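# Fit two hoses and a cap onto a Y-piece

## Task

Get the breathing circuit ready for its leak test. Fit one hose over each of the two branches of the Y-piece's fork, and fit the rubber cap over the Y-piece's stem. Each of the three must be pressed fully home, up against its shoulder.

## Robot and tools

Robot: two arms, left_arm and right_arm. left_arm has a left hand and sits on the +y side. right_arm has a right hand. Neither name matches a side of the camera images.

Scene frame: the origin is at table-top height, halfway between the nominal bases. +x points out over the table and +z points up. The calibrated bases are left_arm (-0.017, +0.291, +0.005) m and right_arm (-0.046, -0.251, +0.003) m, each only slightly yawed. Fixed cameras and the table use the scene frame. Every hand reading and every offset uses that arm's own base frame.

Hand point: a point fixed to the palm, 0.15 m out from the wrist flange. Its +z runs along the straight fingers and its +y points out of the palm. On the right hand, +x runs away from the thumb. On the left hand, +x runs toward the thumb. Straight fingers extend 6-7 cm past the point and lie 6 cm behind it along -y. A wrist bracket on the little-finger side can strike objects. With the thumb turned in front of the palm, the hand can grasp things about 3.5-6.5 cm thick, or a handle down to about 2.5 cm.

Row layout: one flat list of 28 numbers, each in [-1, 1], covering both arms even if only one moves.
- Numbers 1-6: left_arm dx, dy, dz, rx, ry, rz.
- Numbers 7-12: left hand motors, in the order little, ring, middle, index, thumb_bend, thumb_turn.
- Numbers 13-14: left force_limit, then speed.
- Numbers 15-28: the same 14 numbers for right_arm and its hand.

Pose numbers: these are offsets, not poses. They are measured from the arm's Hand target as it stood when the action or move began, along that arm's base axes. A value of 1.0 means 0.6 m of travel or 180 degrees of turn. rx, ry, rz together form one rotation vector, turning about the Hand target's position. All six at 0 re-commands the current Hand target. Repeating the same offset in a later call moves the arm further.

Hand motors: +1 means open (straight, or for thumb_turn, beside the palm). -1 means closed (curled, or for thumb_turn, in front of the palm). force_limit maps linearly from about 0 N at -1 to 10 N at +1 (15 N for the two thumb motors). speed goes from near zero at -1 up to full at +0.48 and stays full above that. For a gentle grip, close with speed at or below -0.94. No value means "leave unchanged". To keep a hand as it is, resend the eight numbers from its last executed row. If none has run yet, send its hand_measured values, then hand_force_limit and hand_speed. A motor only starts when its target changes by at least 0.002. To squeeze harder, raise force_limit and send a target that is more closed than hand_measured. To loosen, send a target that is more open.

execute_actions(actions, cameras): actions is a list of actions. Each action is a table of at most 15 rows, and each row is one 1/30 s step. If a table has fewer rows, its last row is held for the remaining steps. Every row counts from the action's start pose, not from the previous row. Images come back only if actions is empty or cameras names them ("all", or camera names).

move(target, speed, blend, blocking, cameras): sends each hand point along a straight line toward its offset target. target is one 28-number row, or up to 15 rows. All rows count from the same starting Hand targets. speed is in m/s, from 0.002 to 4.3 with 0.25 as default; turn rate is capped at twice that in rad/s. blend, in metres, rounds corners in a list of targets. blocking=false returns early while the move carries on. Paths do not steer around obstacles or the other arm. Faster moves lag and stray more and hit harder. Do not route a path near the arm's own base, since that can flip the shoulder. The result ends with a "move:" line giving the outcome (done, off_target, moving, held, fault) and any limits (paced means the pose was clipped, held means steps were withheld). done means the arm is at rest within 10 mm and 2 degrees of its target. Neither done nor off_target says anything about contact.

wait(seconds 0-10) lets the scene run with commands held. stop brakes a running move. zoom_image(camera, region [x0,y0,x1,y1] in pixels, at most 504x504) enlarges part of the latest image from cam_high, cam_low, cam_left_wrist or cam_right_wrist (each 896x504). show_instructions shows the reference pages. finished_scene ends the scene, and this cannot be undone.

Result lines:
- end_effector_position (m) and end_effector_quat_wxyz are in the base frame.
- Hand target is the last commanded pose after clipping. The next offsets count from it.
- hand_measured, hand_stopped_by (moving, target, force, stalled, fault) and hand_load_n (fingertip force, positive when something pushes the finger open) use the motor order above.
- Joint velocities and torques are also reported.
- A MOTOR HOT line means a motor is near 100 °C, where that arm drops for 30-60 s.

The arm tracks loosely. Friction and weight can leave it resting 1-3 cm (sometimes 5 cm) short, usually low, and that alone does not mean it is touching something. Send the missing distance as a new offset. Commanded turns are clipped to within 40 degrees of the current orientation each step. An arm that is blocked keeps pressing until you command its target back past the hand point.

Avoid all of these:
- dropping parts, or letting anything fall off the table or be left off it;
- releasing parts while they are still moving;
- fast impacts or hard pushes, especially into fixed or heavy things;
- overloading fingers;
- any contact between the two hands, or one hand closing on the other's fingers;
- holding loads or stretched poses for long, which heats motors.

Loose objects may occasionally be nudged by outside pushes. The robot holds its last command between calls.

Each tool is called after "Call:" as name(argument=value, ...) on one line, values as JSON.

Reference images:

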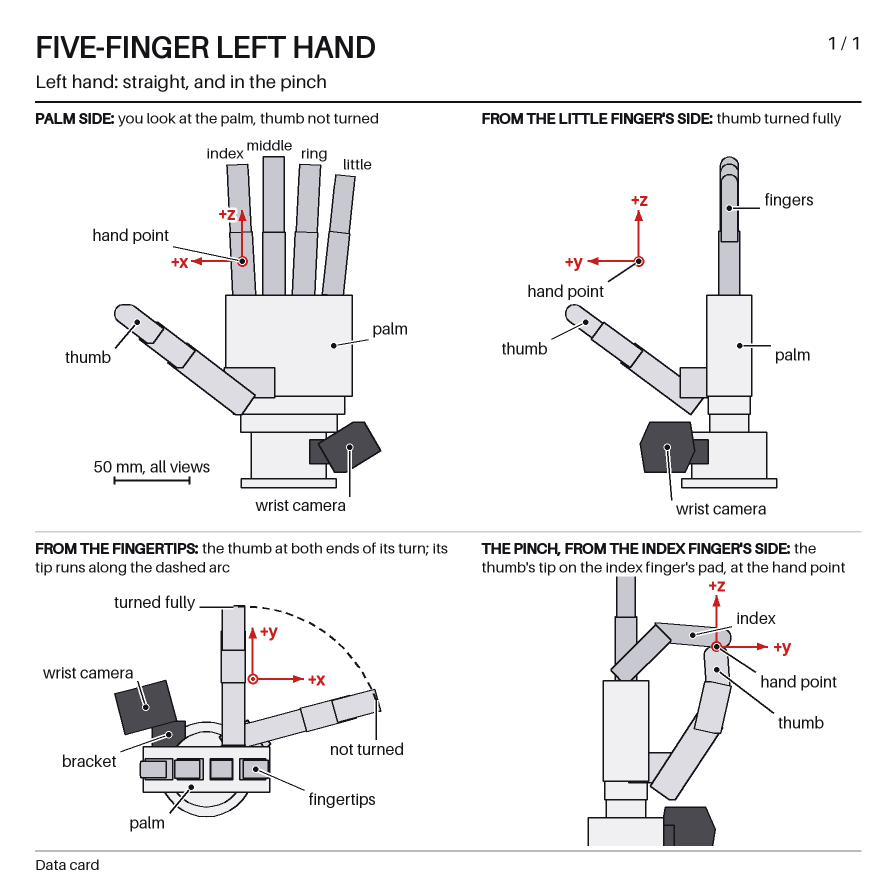

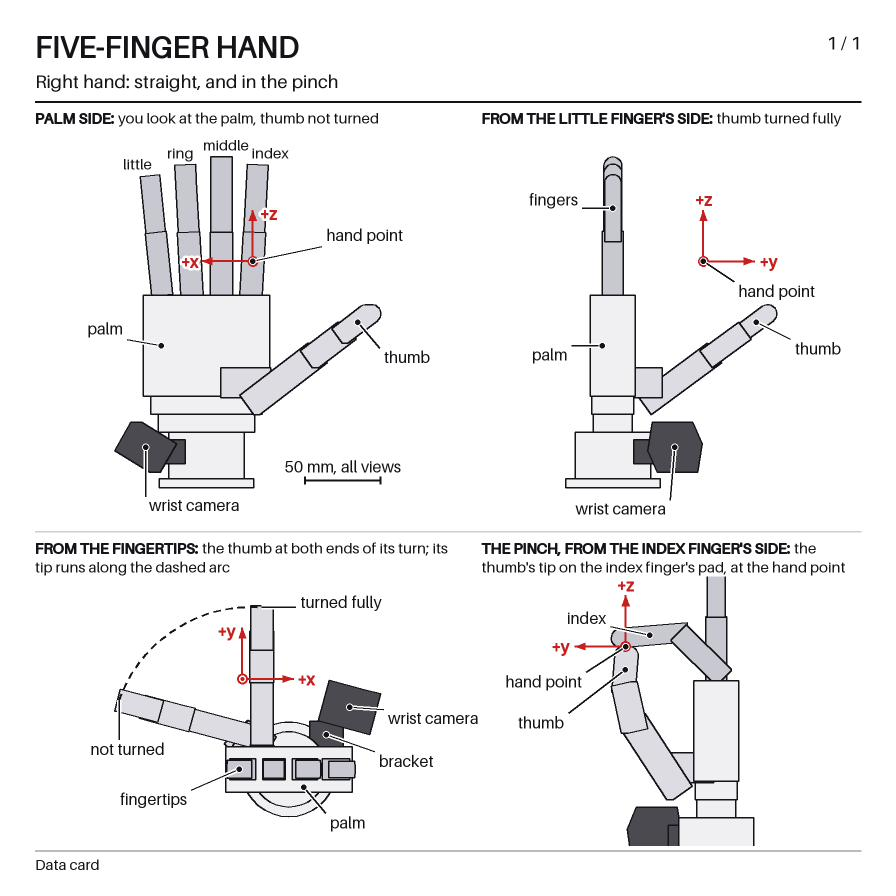

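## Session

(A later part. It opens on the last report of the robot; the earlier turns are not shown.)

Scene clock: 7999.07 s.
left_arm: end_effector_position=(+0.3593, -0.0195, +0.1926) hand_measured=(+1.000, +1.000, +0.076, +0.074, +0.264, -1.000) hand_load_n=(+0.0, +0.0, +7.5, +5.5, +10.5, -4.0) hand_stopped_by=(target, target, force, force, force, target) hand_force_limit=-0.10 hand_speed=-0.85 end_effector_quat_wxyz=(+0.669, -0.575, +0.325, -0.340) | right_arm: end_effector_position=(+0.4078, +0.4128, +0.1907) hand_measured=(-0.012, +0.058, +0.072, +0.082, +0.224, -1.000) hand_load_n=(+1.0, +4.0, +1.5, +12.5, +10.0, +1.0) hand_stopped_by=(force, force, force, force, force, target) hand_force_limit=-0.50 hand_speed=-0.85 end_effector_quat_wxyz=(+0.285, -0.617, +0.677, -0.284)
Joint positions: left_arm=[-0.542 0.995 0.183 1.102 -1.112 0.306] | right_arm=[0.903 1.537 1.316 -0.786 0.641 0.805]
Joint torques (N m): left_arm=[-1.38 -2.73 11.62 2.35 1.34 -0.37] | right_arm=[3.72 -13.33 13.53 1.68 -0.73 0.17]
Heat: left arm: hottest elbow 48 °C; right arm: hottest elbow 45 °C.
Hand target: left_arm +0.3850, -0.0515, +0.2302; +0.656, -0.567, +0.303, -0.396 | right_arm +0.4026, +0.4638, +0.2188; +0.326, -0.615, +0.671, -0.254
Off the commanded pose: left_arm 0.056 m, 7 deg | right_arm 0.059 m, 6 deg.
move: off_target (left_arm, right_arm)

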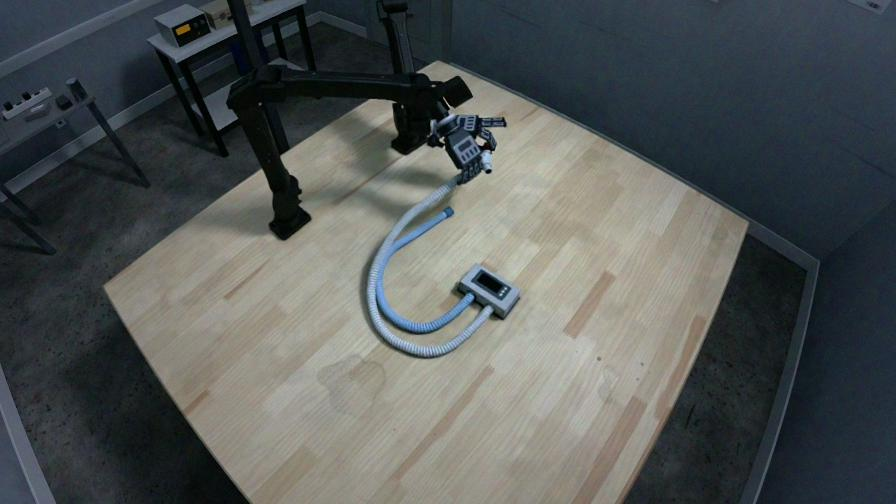

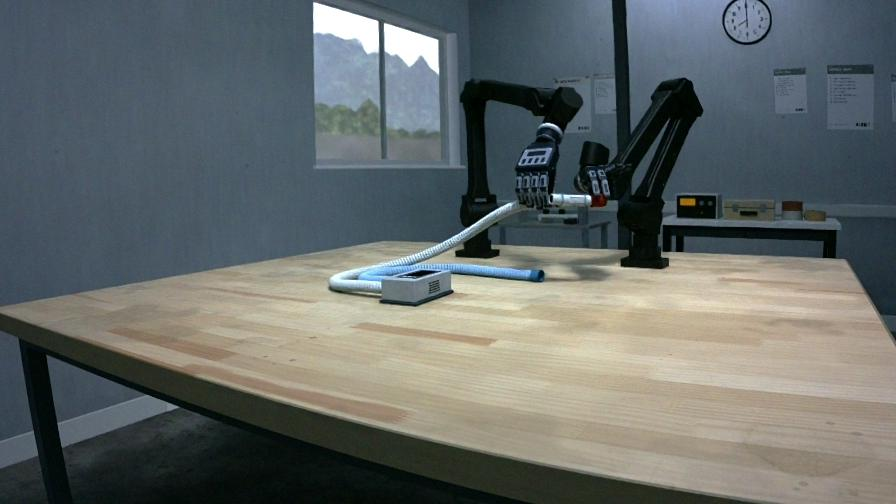

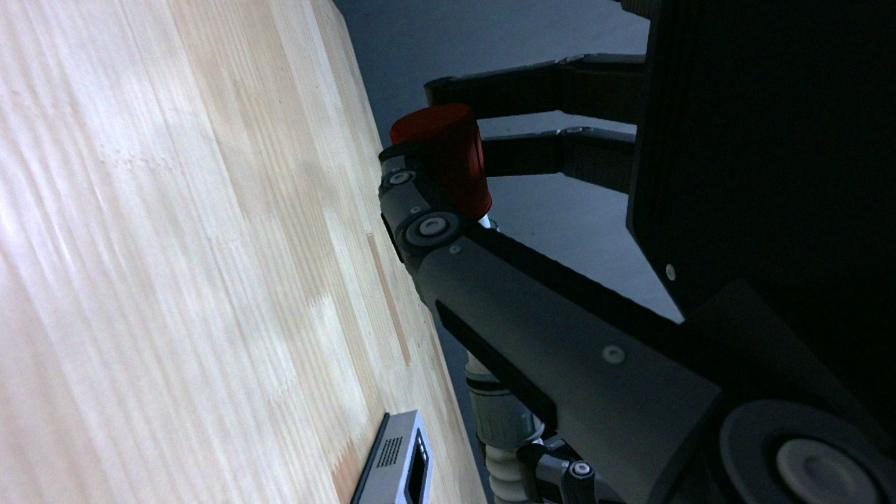

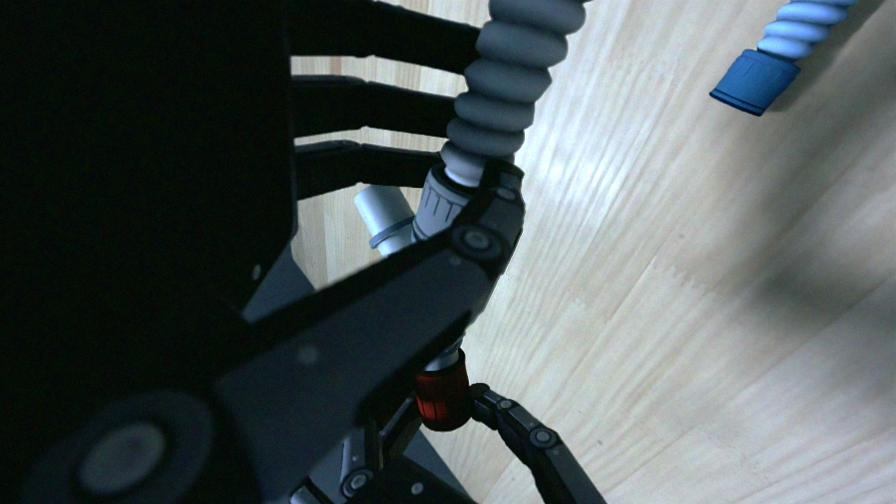

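Call:
move(target=[0.0087, -0.0142, 0.0, 0, 0, -0.0167, 1, 1, -0.5, -0.5, -0.3, -1, -0.1, -0.85, -0.0079, 0.0147, 0.0, 0, 0, 0.0139, -0.5, -0.5, -0.5, -0.5, -0.3, -1, -0.5, -0.85], speed=0.05, cameras=["all"])

Call:
zoom_image(camera="cam_low", region=[572, 184, 608, 212])

Call:
zoom_image(camera="cam_high", region=[472, 136, 504, 168])

Call:
zoom_image(camera="cam_right_wrist", region=[380, 310, 540, 470])

Call:
zoom_image(camera="cam_left_wrist", region=[370, 90, 550, 270])

Scene clock: 8021.13 s.
left_arm: end_effector_position=(+0.3611, -0.0240, +0.1920) hand_measured=(+1.000, +1.000, +0.076, +0.074, +0.264, -1.000) hand_load_n=(+0.0, +0.0, +8.0, +5.5, +10.0, -5.0) hand_stopped_by=(target, target, force, force, force, target) hand_force_limit=-0.10 hand_speed=-0.85 end_effector_quat_wxyz=(+0.667, -0.567, +0.338, -0.344) | right_arm: end_effector_position=(+0.4069, +0.4107, +0.1898) hand_measured=(-0.012, +0.058, +0.072, +0.082, +0.224, -1.000) hand_load_n=(+0.5, +4.0, +2.0, +13.5, +9.5, +0.0) hand_stopped_by=(force, force, force, force, force, target) hand_force_limit=-0.50 hand_speed=-0.85 end_effector_quat_wxyz=(-0.279, +0.629, -0.666, +0.289)
Joint positions: left_arm=[-0.543 0.989 0.183 1.081 -1.084 0.306] | right_arm=[0.903 1.537 1.316 -0.786 0.641 0.768]
Joint torques (N m): left_arm=[-0.73 -3.72 11.55 1.28 2.27 -0.67] | right_arm=[4.84 -13.51 13.34 2.37 -1.53 0.17]
Heat: left arm: hottest elbow 50 °C; right arm: hottest elbow 44 °C.
Hand target: left_arm +0.3902, -0.0602, +0.2301; +0.645, -0.559, +0.318, -0.413 | right_arm +0.3979, +0.4726, +0.2188; -0.331, +0.630, -0.658, +0.247
Off the commanded pose: left_arm 0.060 m, 9 deg | right_arm 0.069 m, 8 deg.
move: off_target (left_arm, right_arm)

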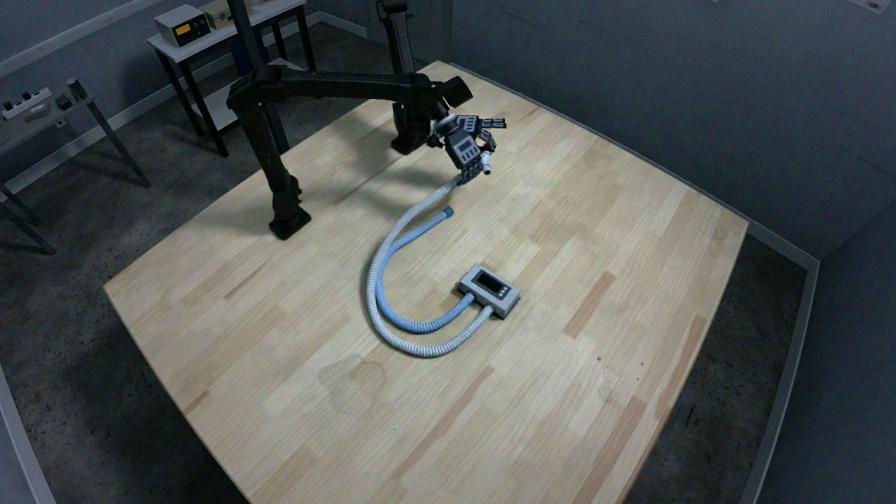

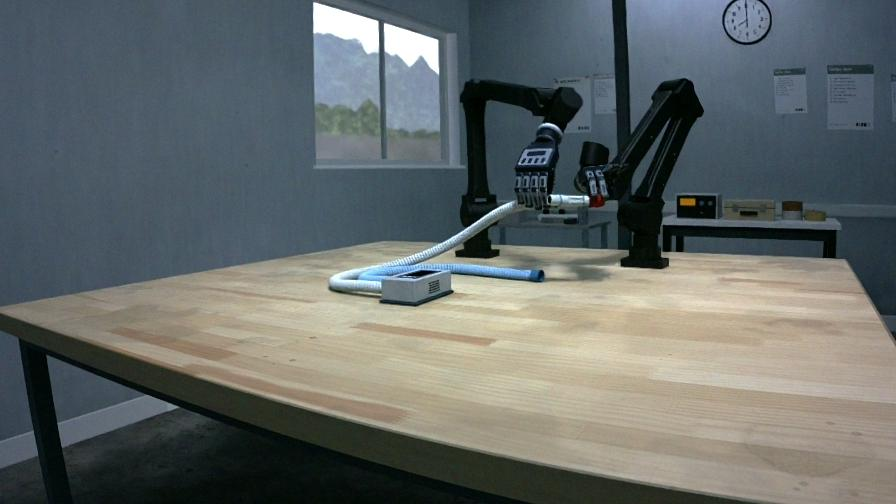

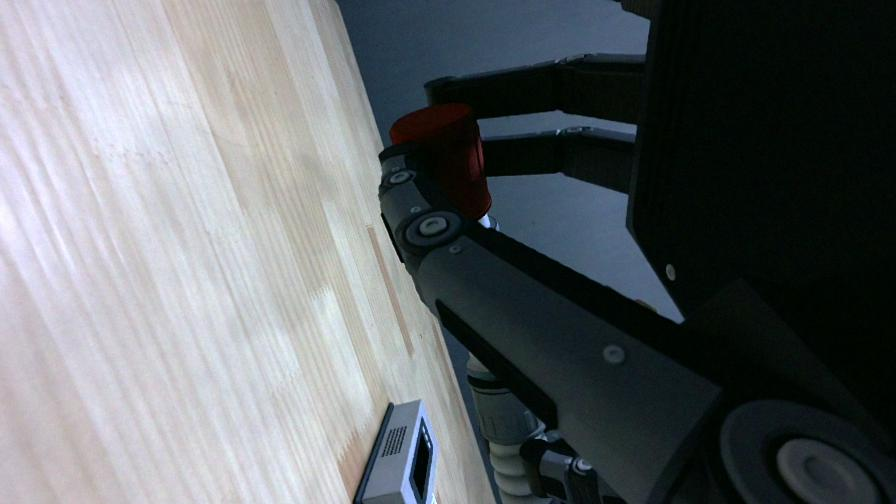

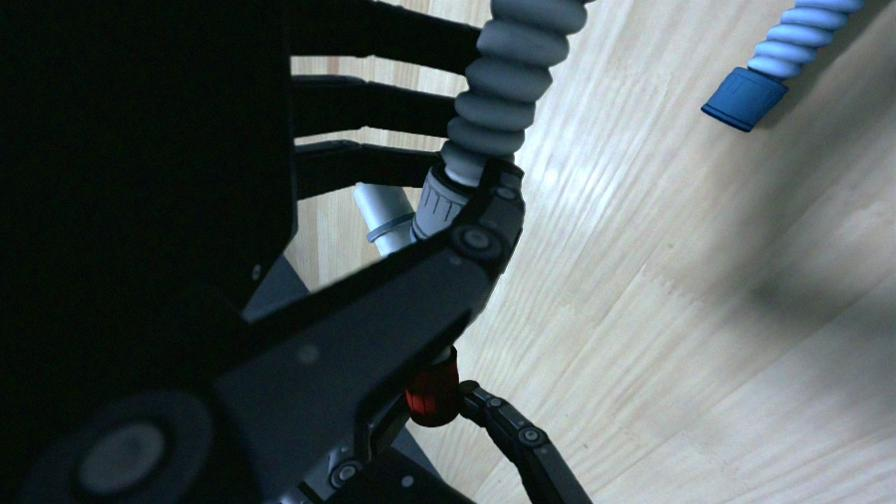

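Scaled by 14.000 from the camera's 896x504 image, which has a finer 1280x720 frame.

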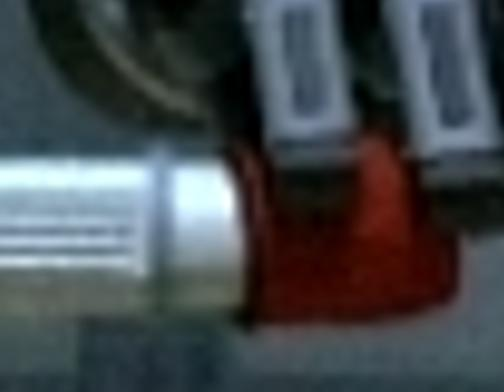

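Scaled by 15.750 from the camera's 896x504 image, which has a finer 1280x720 frame.

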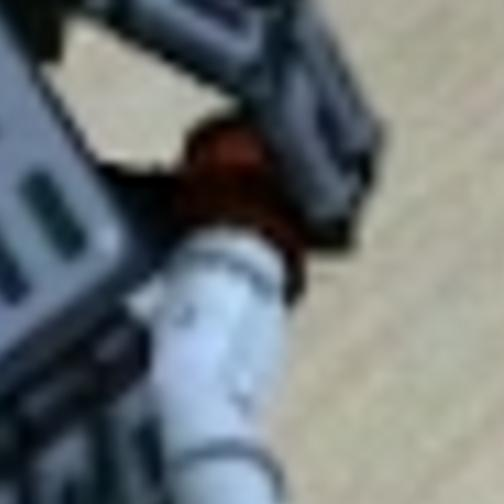

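Scaled by 3.150 from the camera's 896x504 image, which has a finer 1280x720 frame.

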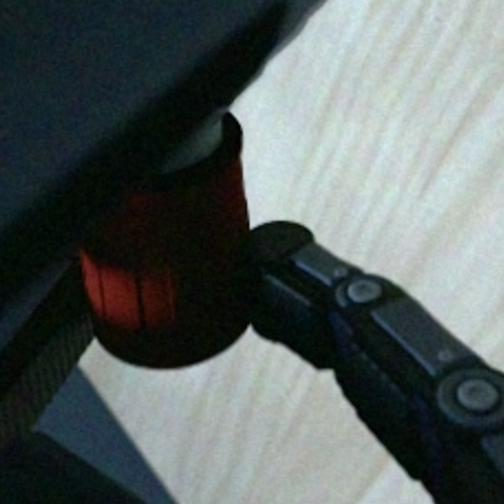

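Scaled by 2.800 from the camera's 896x504 image, which has a finer 1280x720 frame.

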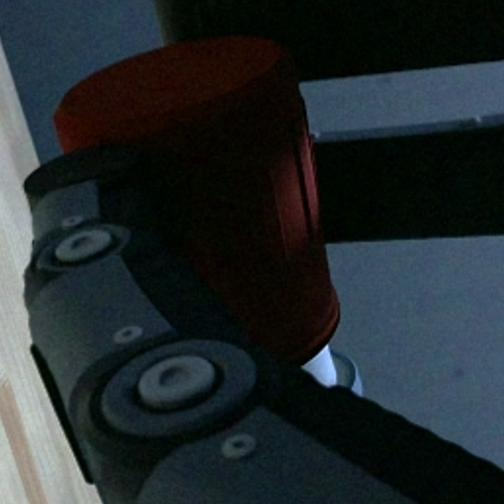

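Call:
move(target=[0.0, 0.0, 0.0133, -0.0165, -0.0101, 0, 1, 1, -0.5, -0.5, -0.3, -1, -0.1, -0.85, 0, 0, 0.0133, 0.022, 0, 0, -0.5, -0.5, -0.5, -0.5, -0.3, -1, -0.5, -0.85], speed=0.05, cameras=["all"])

Call:
zoom_image(camera="cam_low", region=[572, 184, 608, 212])

Call:
zoom_image(camera="cam_high", region=[472, 136, 504, 168])

Call:
zoom_image(camera="cam_right_wrist", region=[380, 310, 540, 470])

Call:
zoom_image(camera="cam_left_wrist", region=[370, 90, 550, 270])

Scene clock: 8060.20 s.
left_arm: end_effector_position=(+0.3600, -0.0219, +0.1973) hand_measured=(+1.000, +1.000, +0.076, +0.074, +0.264, -1.000) hand_load_n=(+0.0, +0.0, +8.5, +6.0, +10.0, -5.0) hand_stopped_by=(target, target, force, force, force, target) hand_force_limit=-0.10 hand_speed=-0.85 end_effector_quat_wxyz=(+0.665, -0.573, +0.325, -0.352) | right_arm: end_effector_position=(+0.4076, +0.4147, +0.1894) hand_measured=(-0.012, +0.058, +0.072, +0.082, +0.224, -1.000) hand_load_n=(+0.0, +5.0, +2.5, +12.5, +10.0, -2.0) hand_stopped_by=(force, force, force, force, force, target) hand_force_limit=-0.50 hand_speed=-0.85 end_effector_quat_wxyz=(-0.284, +0.631, -0.669, +0.271)
Joint positions: left_arm=[-0.539 0.968 0.183 1.074 -1.09 0.288] | right_arm=[0.893 1.537 1.316 -0.774 0.602 0.768]
Joint torques (N m): left_arm=[-0.62 -3.43 12.04 1.11 2.17 -0.84] | right_arm=[4.07 -15.91 11.32 3.56 -1.64 0.31]
Motor temperatures (°C): left_arm=[19 20 51 17 29 19] | right_arm=[18 24 44 17 23 20]
Heat: left arm: hottest elbow 51 °C; right arm: hottest elbow 44 °C.
Hand target: left_arm +0.3902, -0.0601, +0.2382; +0.635, -0.568, +0.297, -0.430 | right_arm +0.3979, +0.4726, +0.2267; -0.353, +0.618, -0.666, +0.224
Off the commanded pose: left_arm 0.064 m, 10 deg | right_arm 0.070 m, 10 deg.
move: off_target (left_arm, right_arm)

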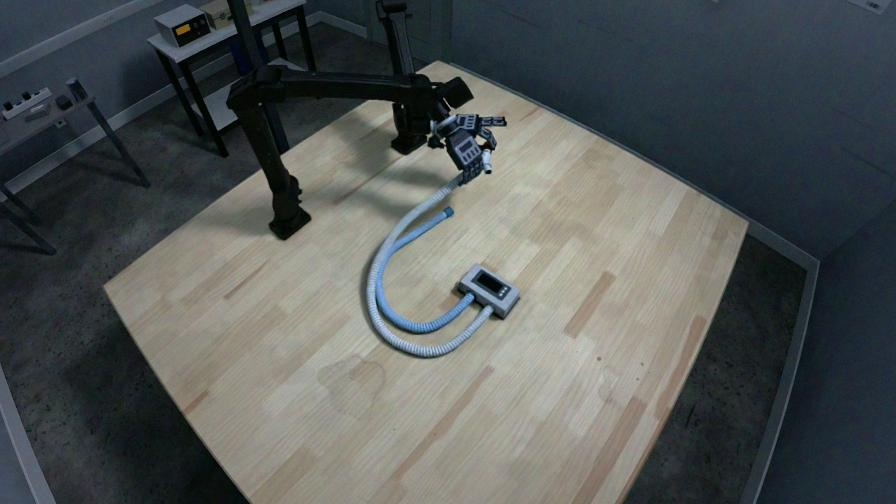

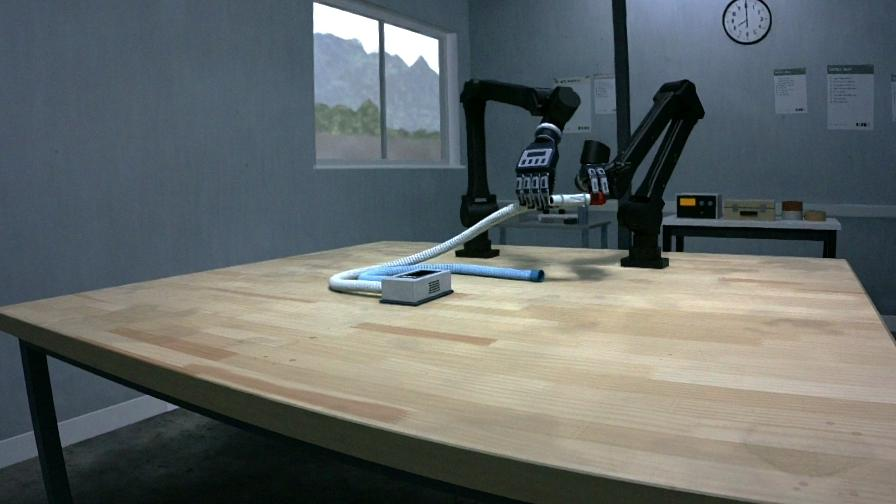

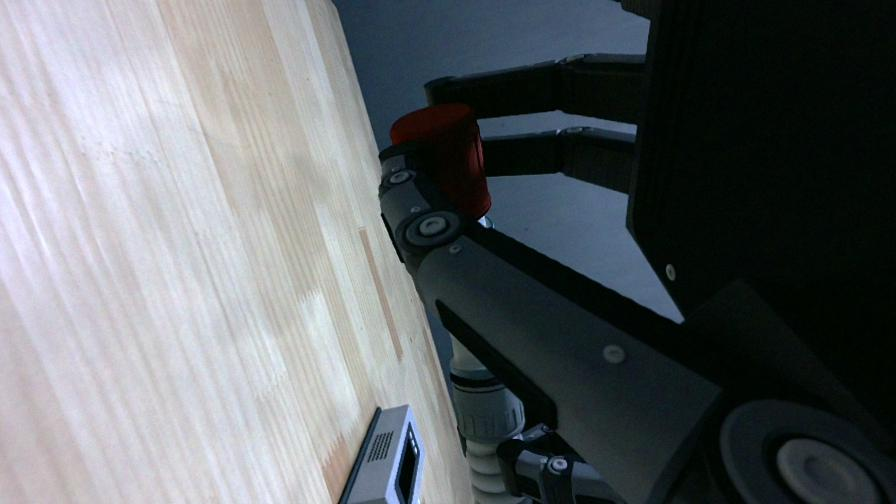

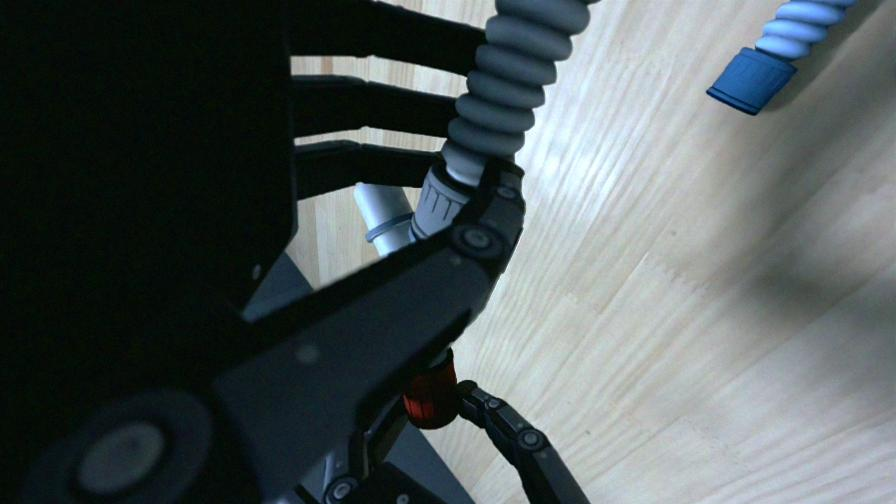

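Scaled by 14.000 from the camera's 896x504 image, which has a finer 1280x720 frame.

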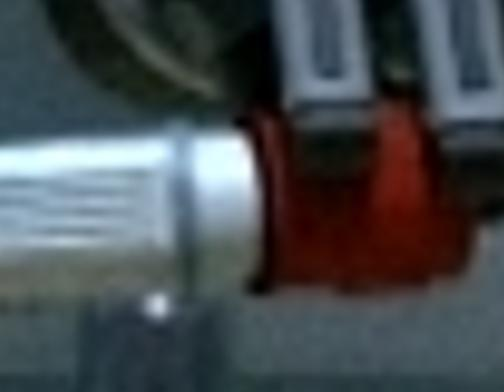

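Scaled by 15.750 from the camera's 896x504 image, which has a finer 1280x720 frame.

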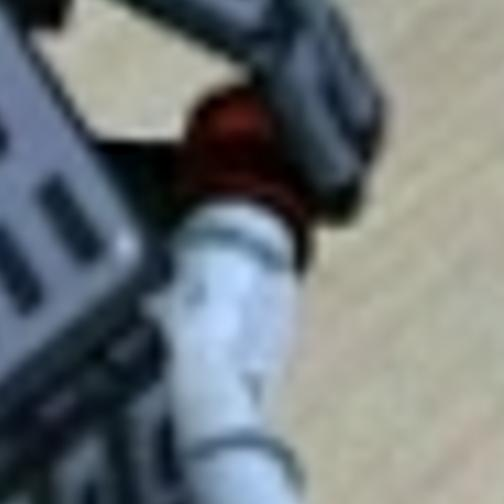

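Scaled by 3.150 from the camera's 896x504 image, which has a finer 1280x720 frame.

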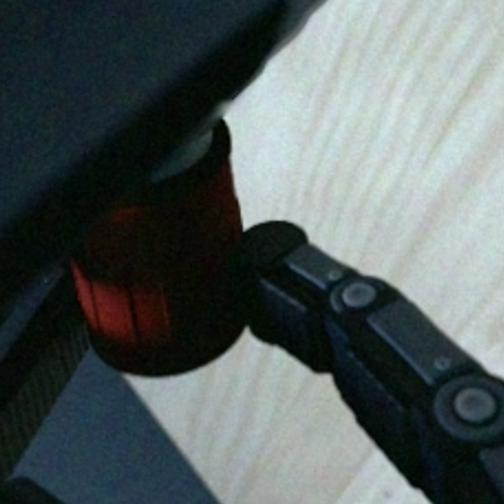

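Scaled by 2.800 from the camera's 896x504 image, which has a finer 1280x720 frame.

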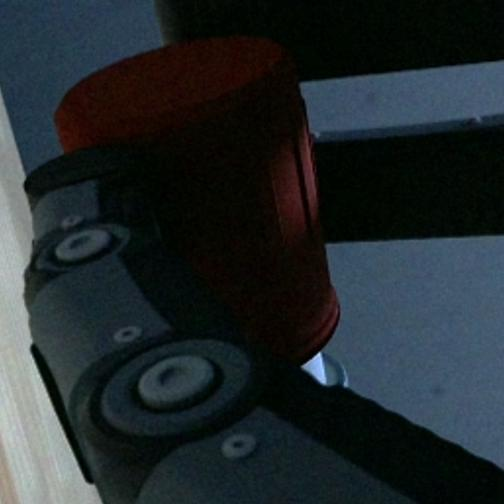

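Call:
move(target=[-0.027, 0.0502, 0.0, 0, 0, 0, 1, 1, -0.5, -0.5, -0.3, -1, -0.1, -0.85, 0.0325, -0.0662, 0, 0, 0, 0, -0.5, -0.5, -0.5, -0.5, -0.3, -1, -0.5, -0.85], speed=0.1, cameras=[])

Scene clock: 8092.93 s.
left_arm: end_effector_position=(+0.3632, -0.0177, +0.2192) hand_measured=(+1.000, +1.000, +0.076, +0.074, +0.266, -1.000) hand_load_n=(+0.0, +0.0, +7.0, +6.0, +11.0, -2.0) hand_stopped_by=(target, target, force, force, force, target) hand_force_limit=-0.10 hand_speed=-0.85 end_effector_quat_wxyz=(+0.649, -0.569, +0.310, -0.399) | right_arm: end_effector_position=(+0.4195, +0.4163, +0.2089) hand_measured=(-0.012, +0.058, +0.072, +0.082, +0.224, -1.000) hand_load_n=(+0.0, +4.5, +2.0, +11.0, +11.5, -1.5) hand_stopped_by=(force, force, force, force, force, target) hand_force_limit=-0.50 hand_speed=-0.85 end_effector_quat_wxyz=(-0.320, +0.630, -0.664, +0.242)
Joint positions: left_arm=[-0.472 0.839 0.183 0.944 -0.973 0.188] | right_arm=[0.854 1.501 1.305 -0.699 0.521 0.72]
Joint torques (N m): left_arm=[2.08 -2.67 9.37 1.1 1.07 -0.52] | right_arm=[1.67 -15.62 8.61 2.71 -0.49 0.14]
Heat: left arm: hottest elbow 52 °C; right arm: hottest elbow 43 °C.
Hand target: left_arm +0.3740, -0.0300, +0.2382; +0.635, -0.569, +0.297, -0.430 | right_arm +0.4175, +0.4327, +0.2267; -0.353, +0.618, -0.666, +0.224
Off the commanded pose: left_arm 0.025 m, 4 deg | right_arm 0.024 m, 4 deg.
move: off_target (left_arm, right_arm)
No camera images: "cameras" was empty.

Call:
wait(seconds=0.3, cameras=["all"])

Call:
zoom_image(camera="cam_low", region=[564, 172, 612, 208])

Call:
zoom_image(camera="cam_high", region=[468, 128, 508, 168])

Call:
zoom_image(camera="cam_right_wrist", region=[340, 170, 540, 450])

Call:
zoom_image(camera="cam_left_wrist", region=[370, 90, 550, 270])

Scene clock: 8097.20 s.
left_arm: end_effector_position=(+0.3632, -0.0178, +0.2192) hand_measured=(+1.000, +1.000, +0.076, +0.074, +0.266, -1.000) hand_load_n=(+0.0, +0.0, +7.0, +6.0, +11.0, -2.0) hand_stopped_by=(target, target, force, force, force, target) hand_force_limit=-0.10 hand_speed=-0.85 end_effector_quat_wxyz=(+0.649, -0.569, +0.310, -0.399) | right_arm: end_effector_position=(+0.4195, +0.4163, +0.2089) hand_measured=(-0.012, +0.058, +0.072, +0.082, +0.224, -1.000) hand_load_n=(+0.0, +4.5, +2.0, +10.5, +11.5, -1.5) hand_stopped_by=(force, force, force, force, force, target) hand_force_limit=-0.50 hand_speed=-0.85 end_effector_quat_wxyz=(-0.320, +0.630, -0.664, +0.242)
Joint positions: left_arm=[-0.472 0.839 0.183 0.944 -0.973 0.187] | right_arm=[0.854 1.501 1.305 -0.699 0.521 0.72]
Joint torques (N m): left_arm=[1.85 -3.25 9.42 0.98 1.1 -0.52] | right_arm=[2.26 -15.91 8.57 3.07 -0.5 0.14]
Heat: left arm: hottest elbow 52 °C; right arm: hottest elbow 43 °C.
Hand target: left_arm +0.3740, -0.0300, +0.2382; +0.635, -0.569, +0.297, -0.430 | right_arm +0.4175, +0.4327, +0.2267; -0.353, +0.618, -0.666, +0.224
Off the commanded pose: left_arm 0.025 m, 4 deg | right_arm 0.024 m, 4 deg.
wait: 0.30 s; at rest from the start

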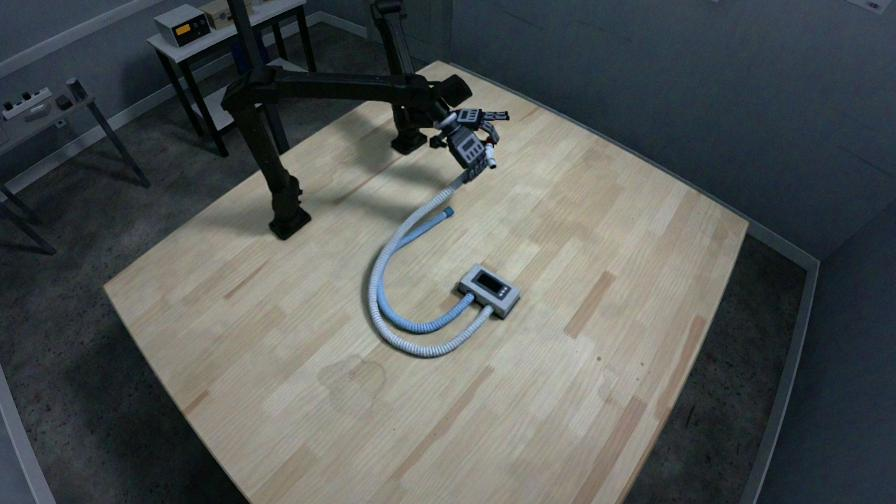

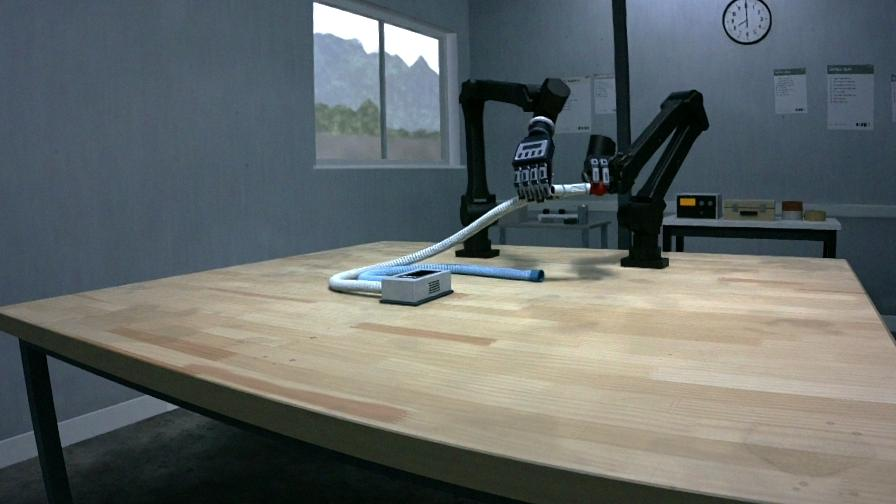

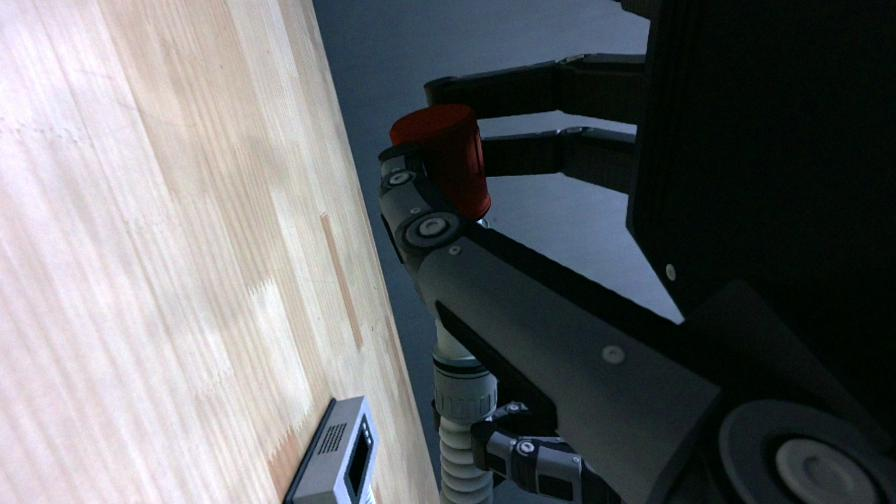

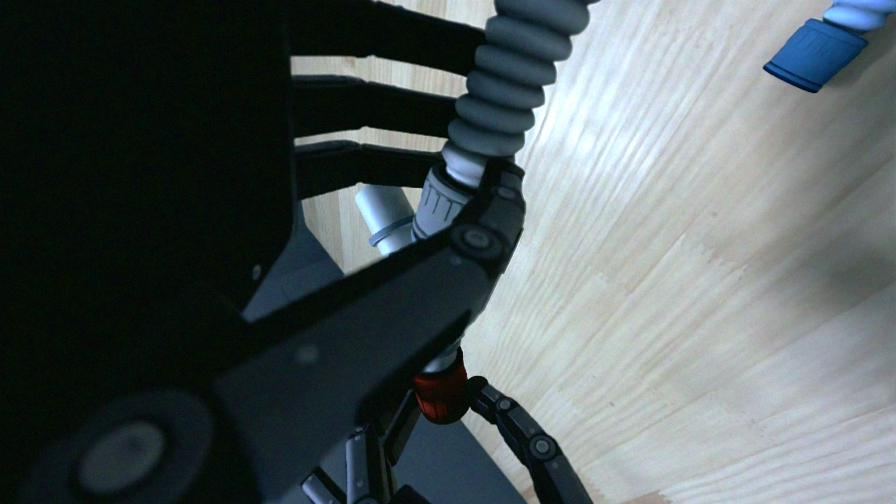

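Scaled by 10.500 from the camera's 896x504 image, which has a finer 1280x720 frame.

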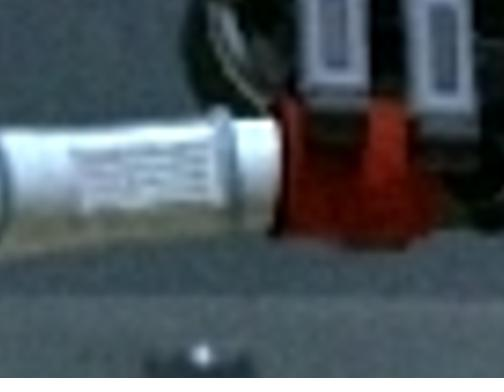

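Scaled by 12.600 from the camera's 896x504 image, which has a finer 1280x720 frame.

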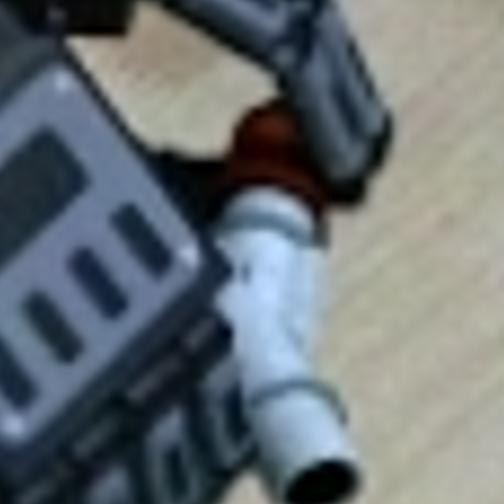

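Scaled by 1.800 from the camera's 896x504 image, which has a finer 1280x720 frame.

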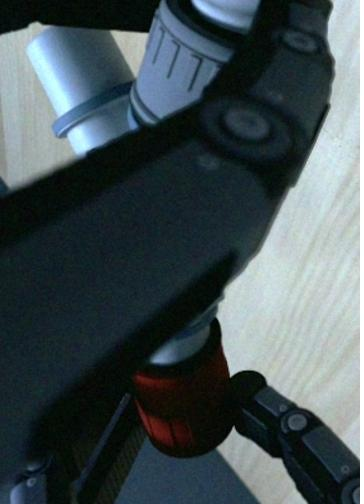

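Scaled by 2.800 from the camera's 896x504 image, which has a finer 1280x720 frame.

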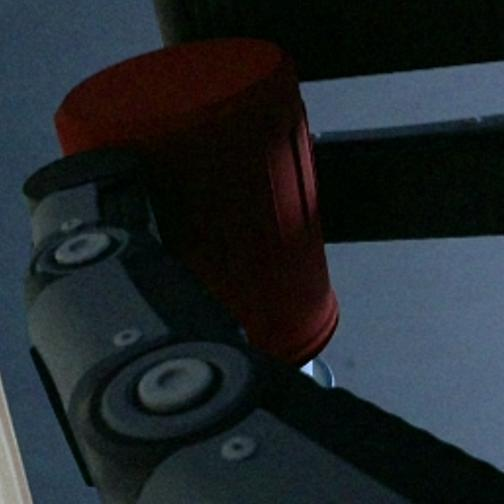

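Call:
move(target=[0.0117, -0.0312, 0.0, 0, 0, 0, 1, 1, -0.5, -0.5, -0.3, -1, -0.1, -0.85, -0.0099, 0.0318, 0, 0, 0, 0, -0.5, -0.5, -0.5, -0.5, -0.3, -1, -0.5, -0.85], speed=0.1, cameras=[])

Call:
move(target=[0.0117, -0.0312, 0.0, 0, 0, 0, 1, 1, -0.5, -0.5, -0.3, -1, -0.1, -0.85, -0.0099, 0.0318, 0, 0, 0, 0, -0.5, -0.5, -0.5, -0.5, -0.3, -1, -0.5, -0.85], speed=0.1, cameras=["all"])

Call:
zoom_image(camera="cam_low", region=[564, 172, 612, 208])

Call:
zoom_image(camera="cam_high", region=[468, 128, 508, 168])

Call:
zoom_image(camera="cam_right_wrist", region=[340, 170, 540, 450])

Call:
zoom_image(camera="cam_left_wrist", region=[370, 90, 550, 270])

Scene clock: 8114.40 s.
left_arm: end_effector_position=(+0.3638, -0.0213, +0.2123) hand_measured=(+1.000, +1.000, +0.076, +0.076, +0.266, -1.000) hand_load_n=(+0.0, +0.0, +7.5, +7.0, +10.5, -2.5) hand_stopped_by=(target, target, force, force, force, target) hand_force_limit=-0.10 hand_speed=-0.85 end_effector_quat_wxyz=(+0.648, -0.580, +0.301, -0.391) | right_arm: end_effector_position=(+0.4200, +0.4137, +0.2085) hand_measured=(-0.012, +0.058, +0.072, +0.082, +0.224, -1.000) hand_load_n=(+0.0, +4.5, +2.0, +10.5, +11.5, -1.5) hand_stopped_by=(force, force, force, force, force, target) hand_force_limit=-0.50 hand_speed=-0.85 end_effector_quat_wxyz=(-0.317, +0.628, -0.664, +0.253)
Joint positions: left_arm=[-0.503 0.895 0.188 0.997 -1.034 0.187] | right_arm=[0.858 1.502 1.305 -0.705 0.545 0.72]
Joint torques (N m): left_arm=[-1.44 -1.73 10.65 1.85 1.2 -0.25] | right_arm=[3.08 -13.68 10.61 2.22 -0.57 0.39]
Heat: left arm: hottest elbow 51 °C; right arm: hottest elbow 42 °C.
Hand target: left_arm +0.3811, -0.0487, +0.2382; +0.635, -0.569, +0.297, -0.430 | right_arm +0.4114, +0.4518, +0.2267; -0.353, +0.618, -0.666, +0.224
Off the commanded pose: left_arm 0.041 m, 5 deg | right_arm 0.043 m, 5 deg.
move: off_target (left_arm, right_arm)
No camera images: "cameras" was empty.

Scene clock: 8115.53 s.
left_arm: end_effector_position=(+0.3629, -0.0267, +0.2017) hand_measured=(+1.000, +1.000, +0.076, +0.076, +0.266, -1.000) hand_load_n=(+0.0, +0.0, +8.0, +6.5, +9.5, -3.5) hand_stopped_by=(target, target, force, force, force, target) hand_force_limit=-0.10 hand_speed=-0.85 end_effector_quat_wxyz=(+0.657, -0.582, +0.310, -0.366) | right_arm: end_effector_position=(+0.4165, +0.4109, +0.1971) hand_measured=(-0.012, +0.058, +0.072, +0.082, +0.224, -1.000) hand_load_n=(+0.0, +5.5, +2.5, +10.5, +11.0, -2.5) hand_stopped_by=(force, force, force, force, force, target) hand_force_limit=-0.50 hand_speed=-0.85 end_effector_quat_wxyz=(-0.300, +0.631, -0.665, +0.266)
Joint positions: left_arm=[-0.547 0.97 0.195 1.068 -1.103 0.244] | right_arm=[0.87 1.519 1.305 -0.73 0.577 0.731]
Joint torques (N m): left_arm=[-3.08 -2.73 11.62 2.07 1.77 -0.45] | right_arm=[4.48 -13.16 12.66 2.35 -1.07 0.57]
Heat: left arm: hottest elbow 51 °C; right arm: hottest elbow 42 °C.
Hand target: left_arm +0.3880, -0.0675, +0.2382; +0.635, -0.569, +0.297, -0.430 | right_arm +0.4055, +0.4710, +0.2266; -0.353, +0.618, -0.666, +0.224
Off the commanded pose: left_arm 0.060 m, 8 deg | right_arm 0.068 m, 8 deg.
move: off_target (left_arm, right_arm)

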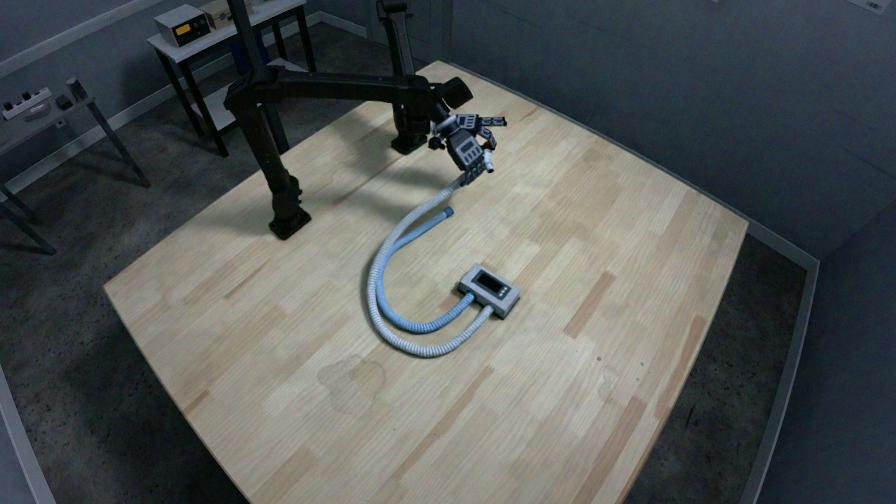

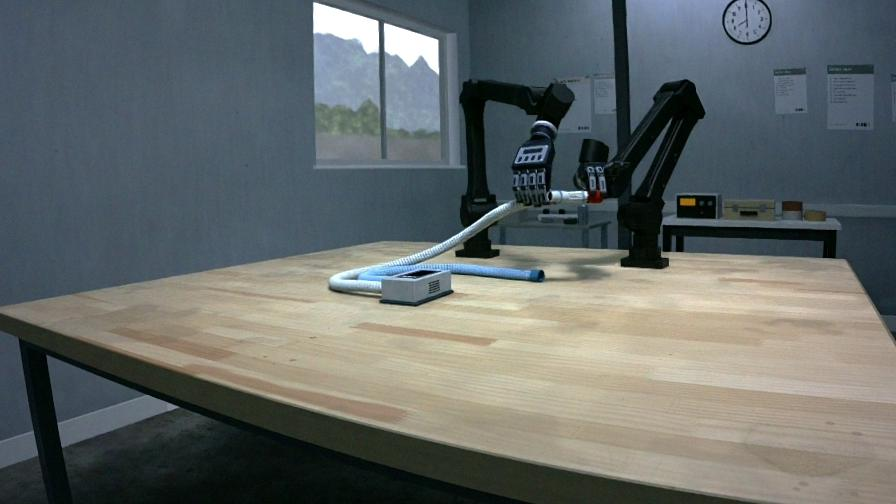

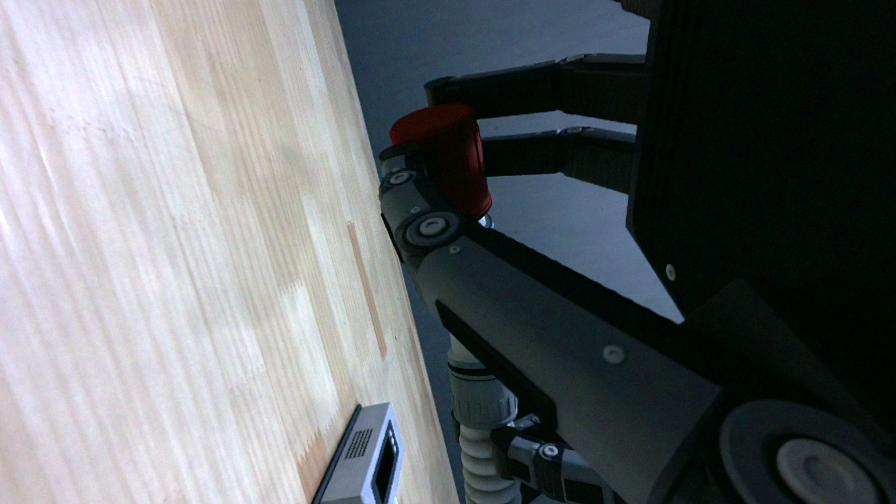

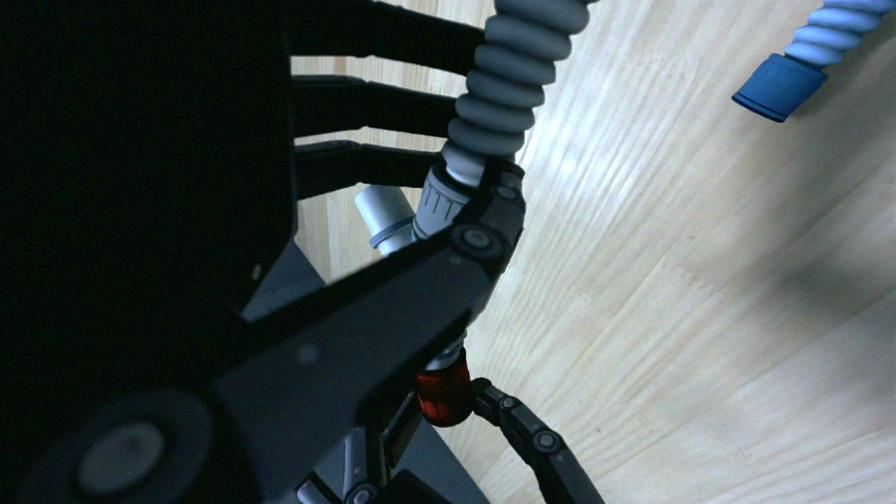

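Scaled by 10.500 from the camera's 896x504 image, which has a finer 1280x720 frame.

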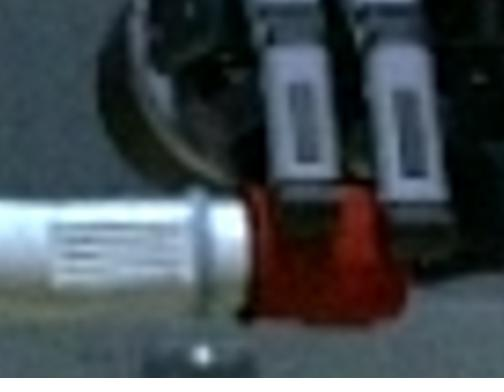

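Scaled by 12.600 from the camera's 896x504 image, which has a finer 1280x720 frame.

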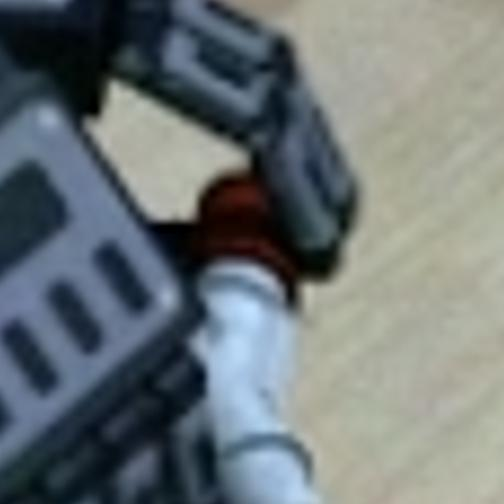

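Scaled by 1.800 from the camera's 896x504 image, which has a finer 1280x720 frame.

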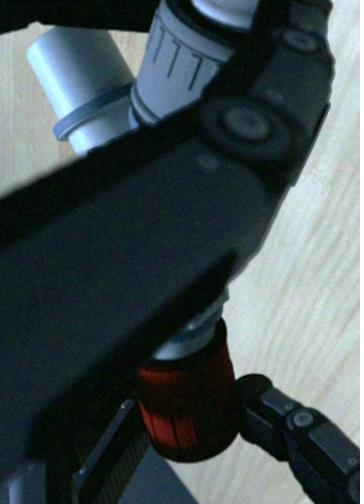

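Scaled by 2.800 from the camera's 896x504 image, which has a finer 1280x720 frame.

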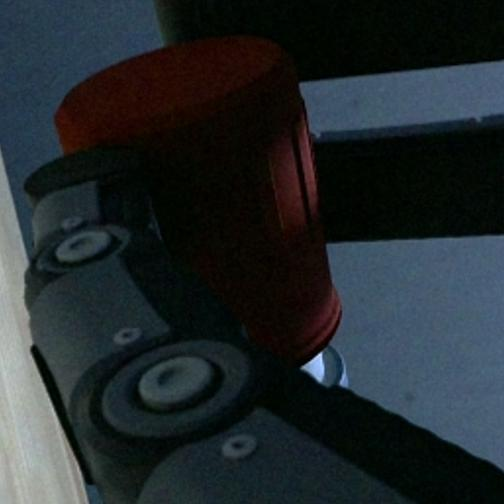

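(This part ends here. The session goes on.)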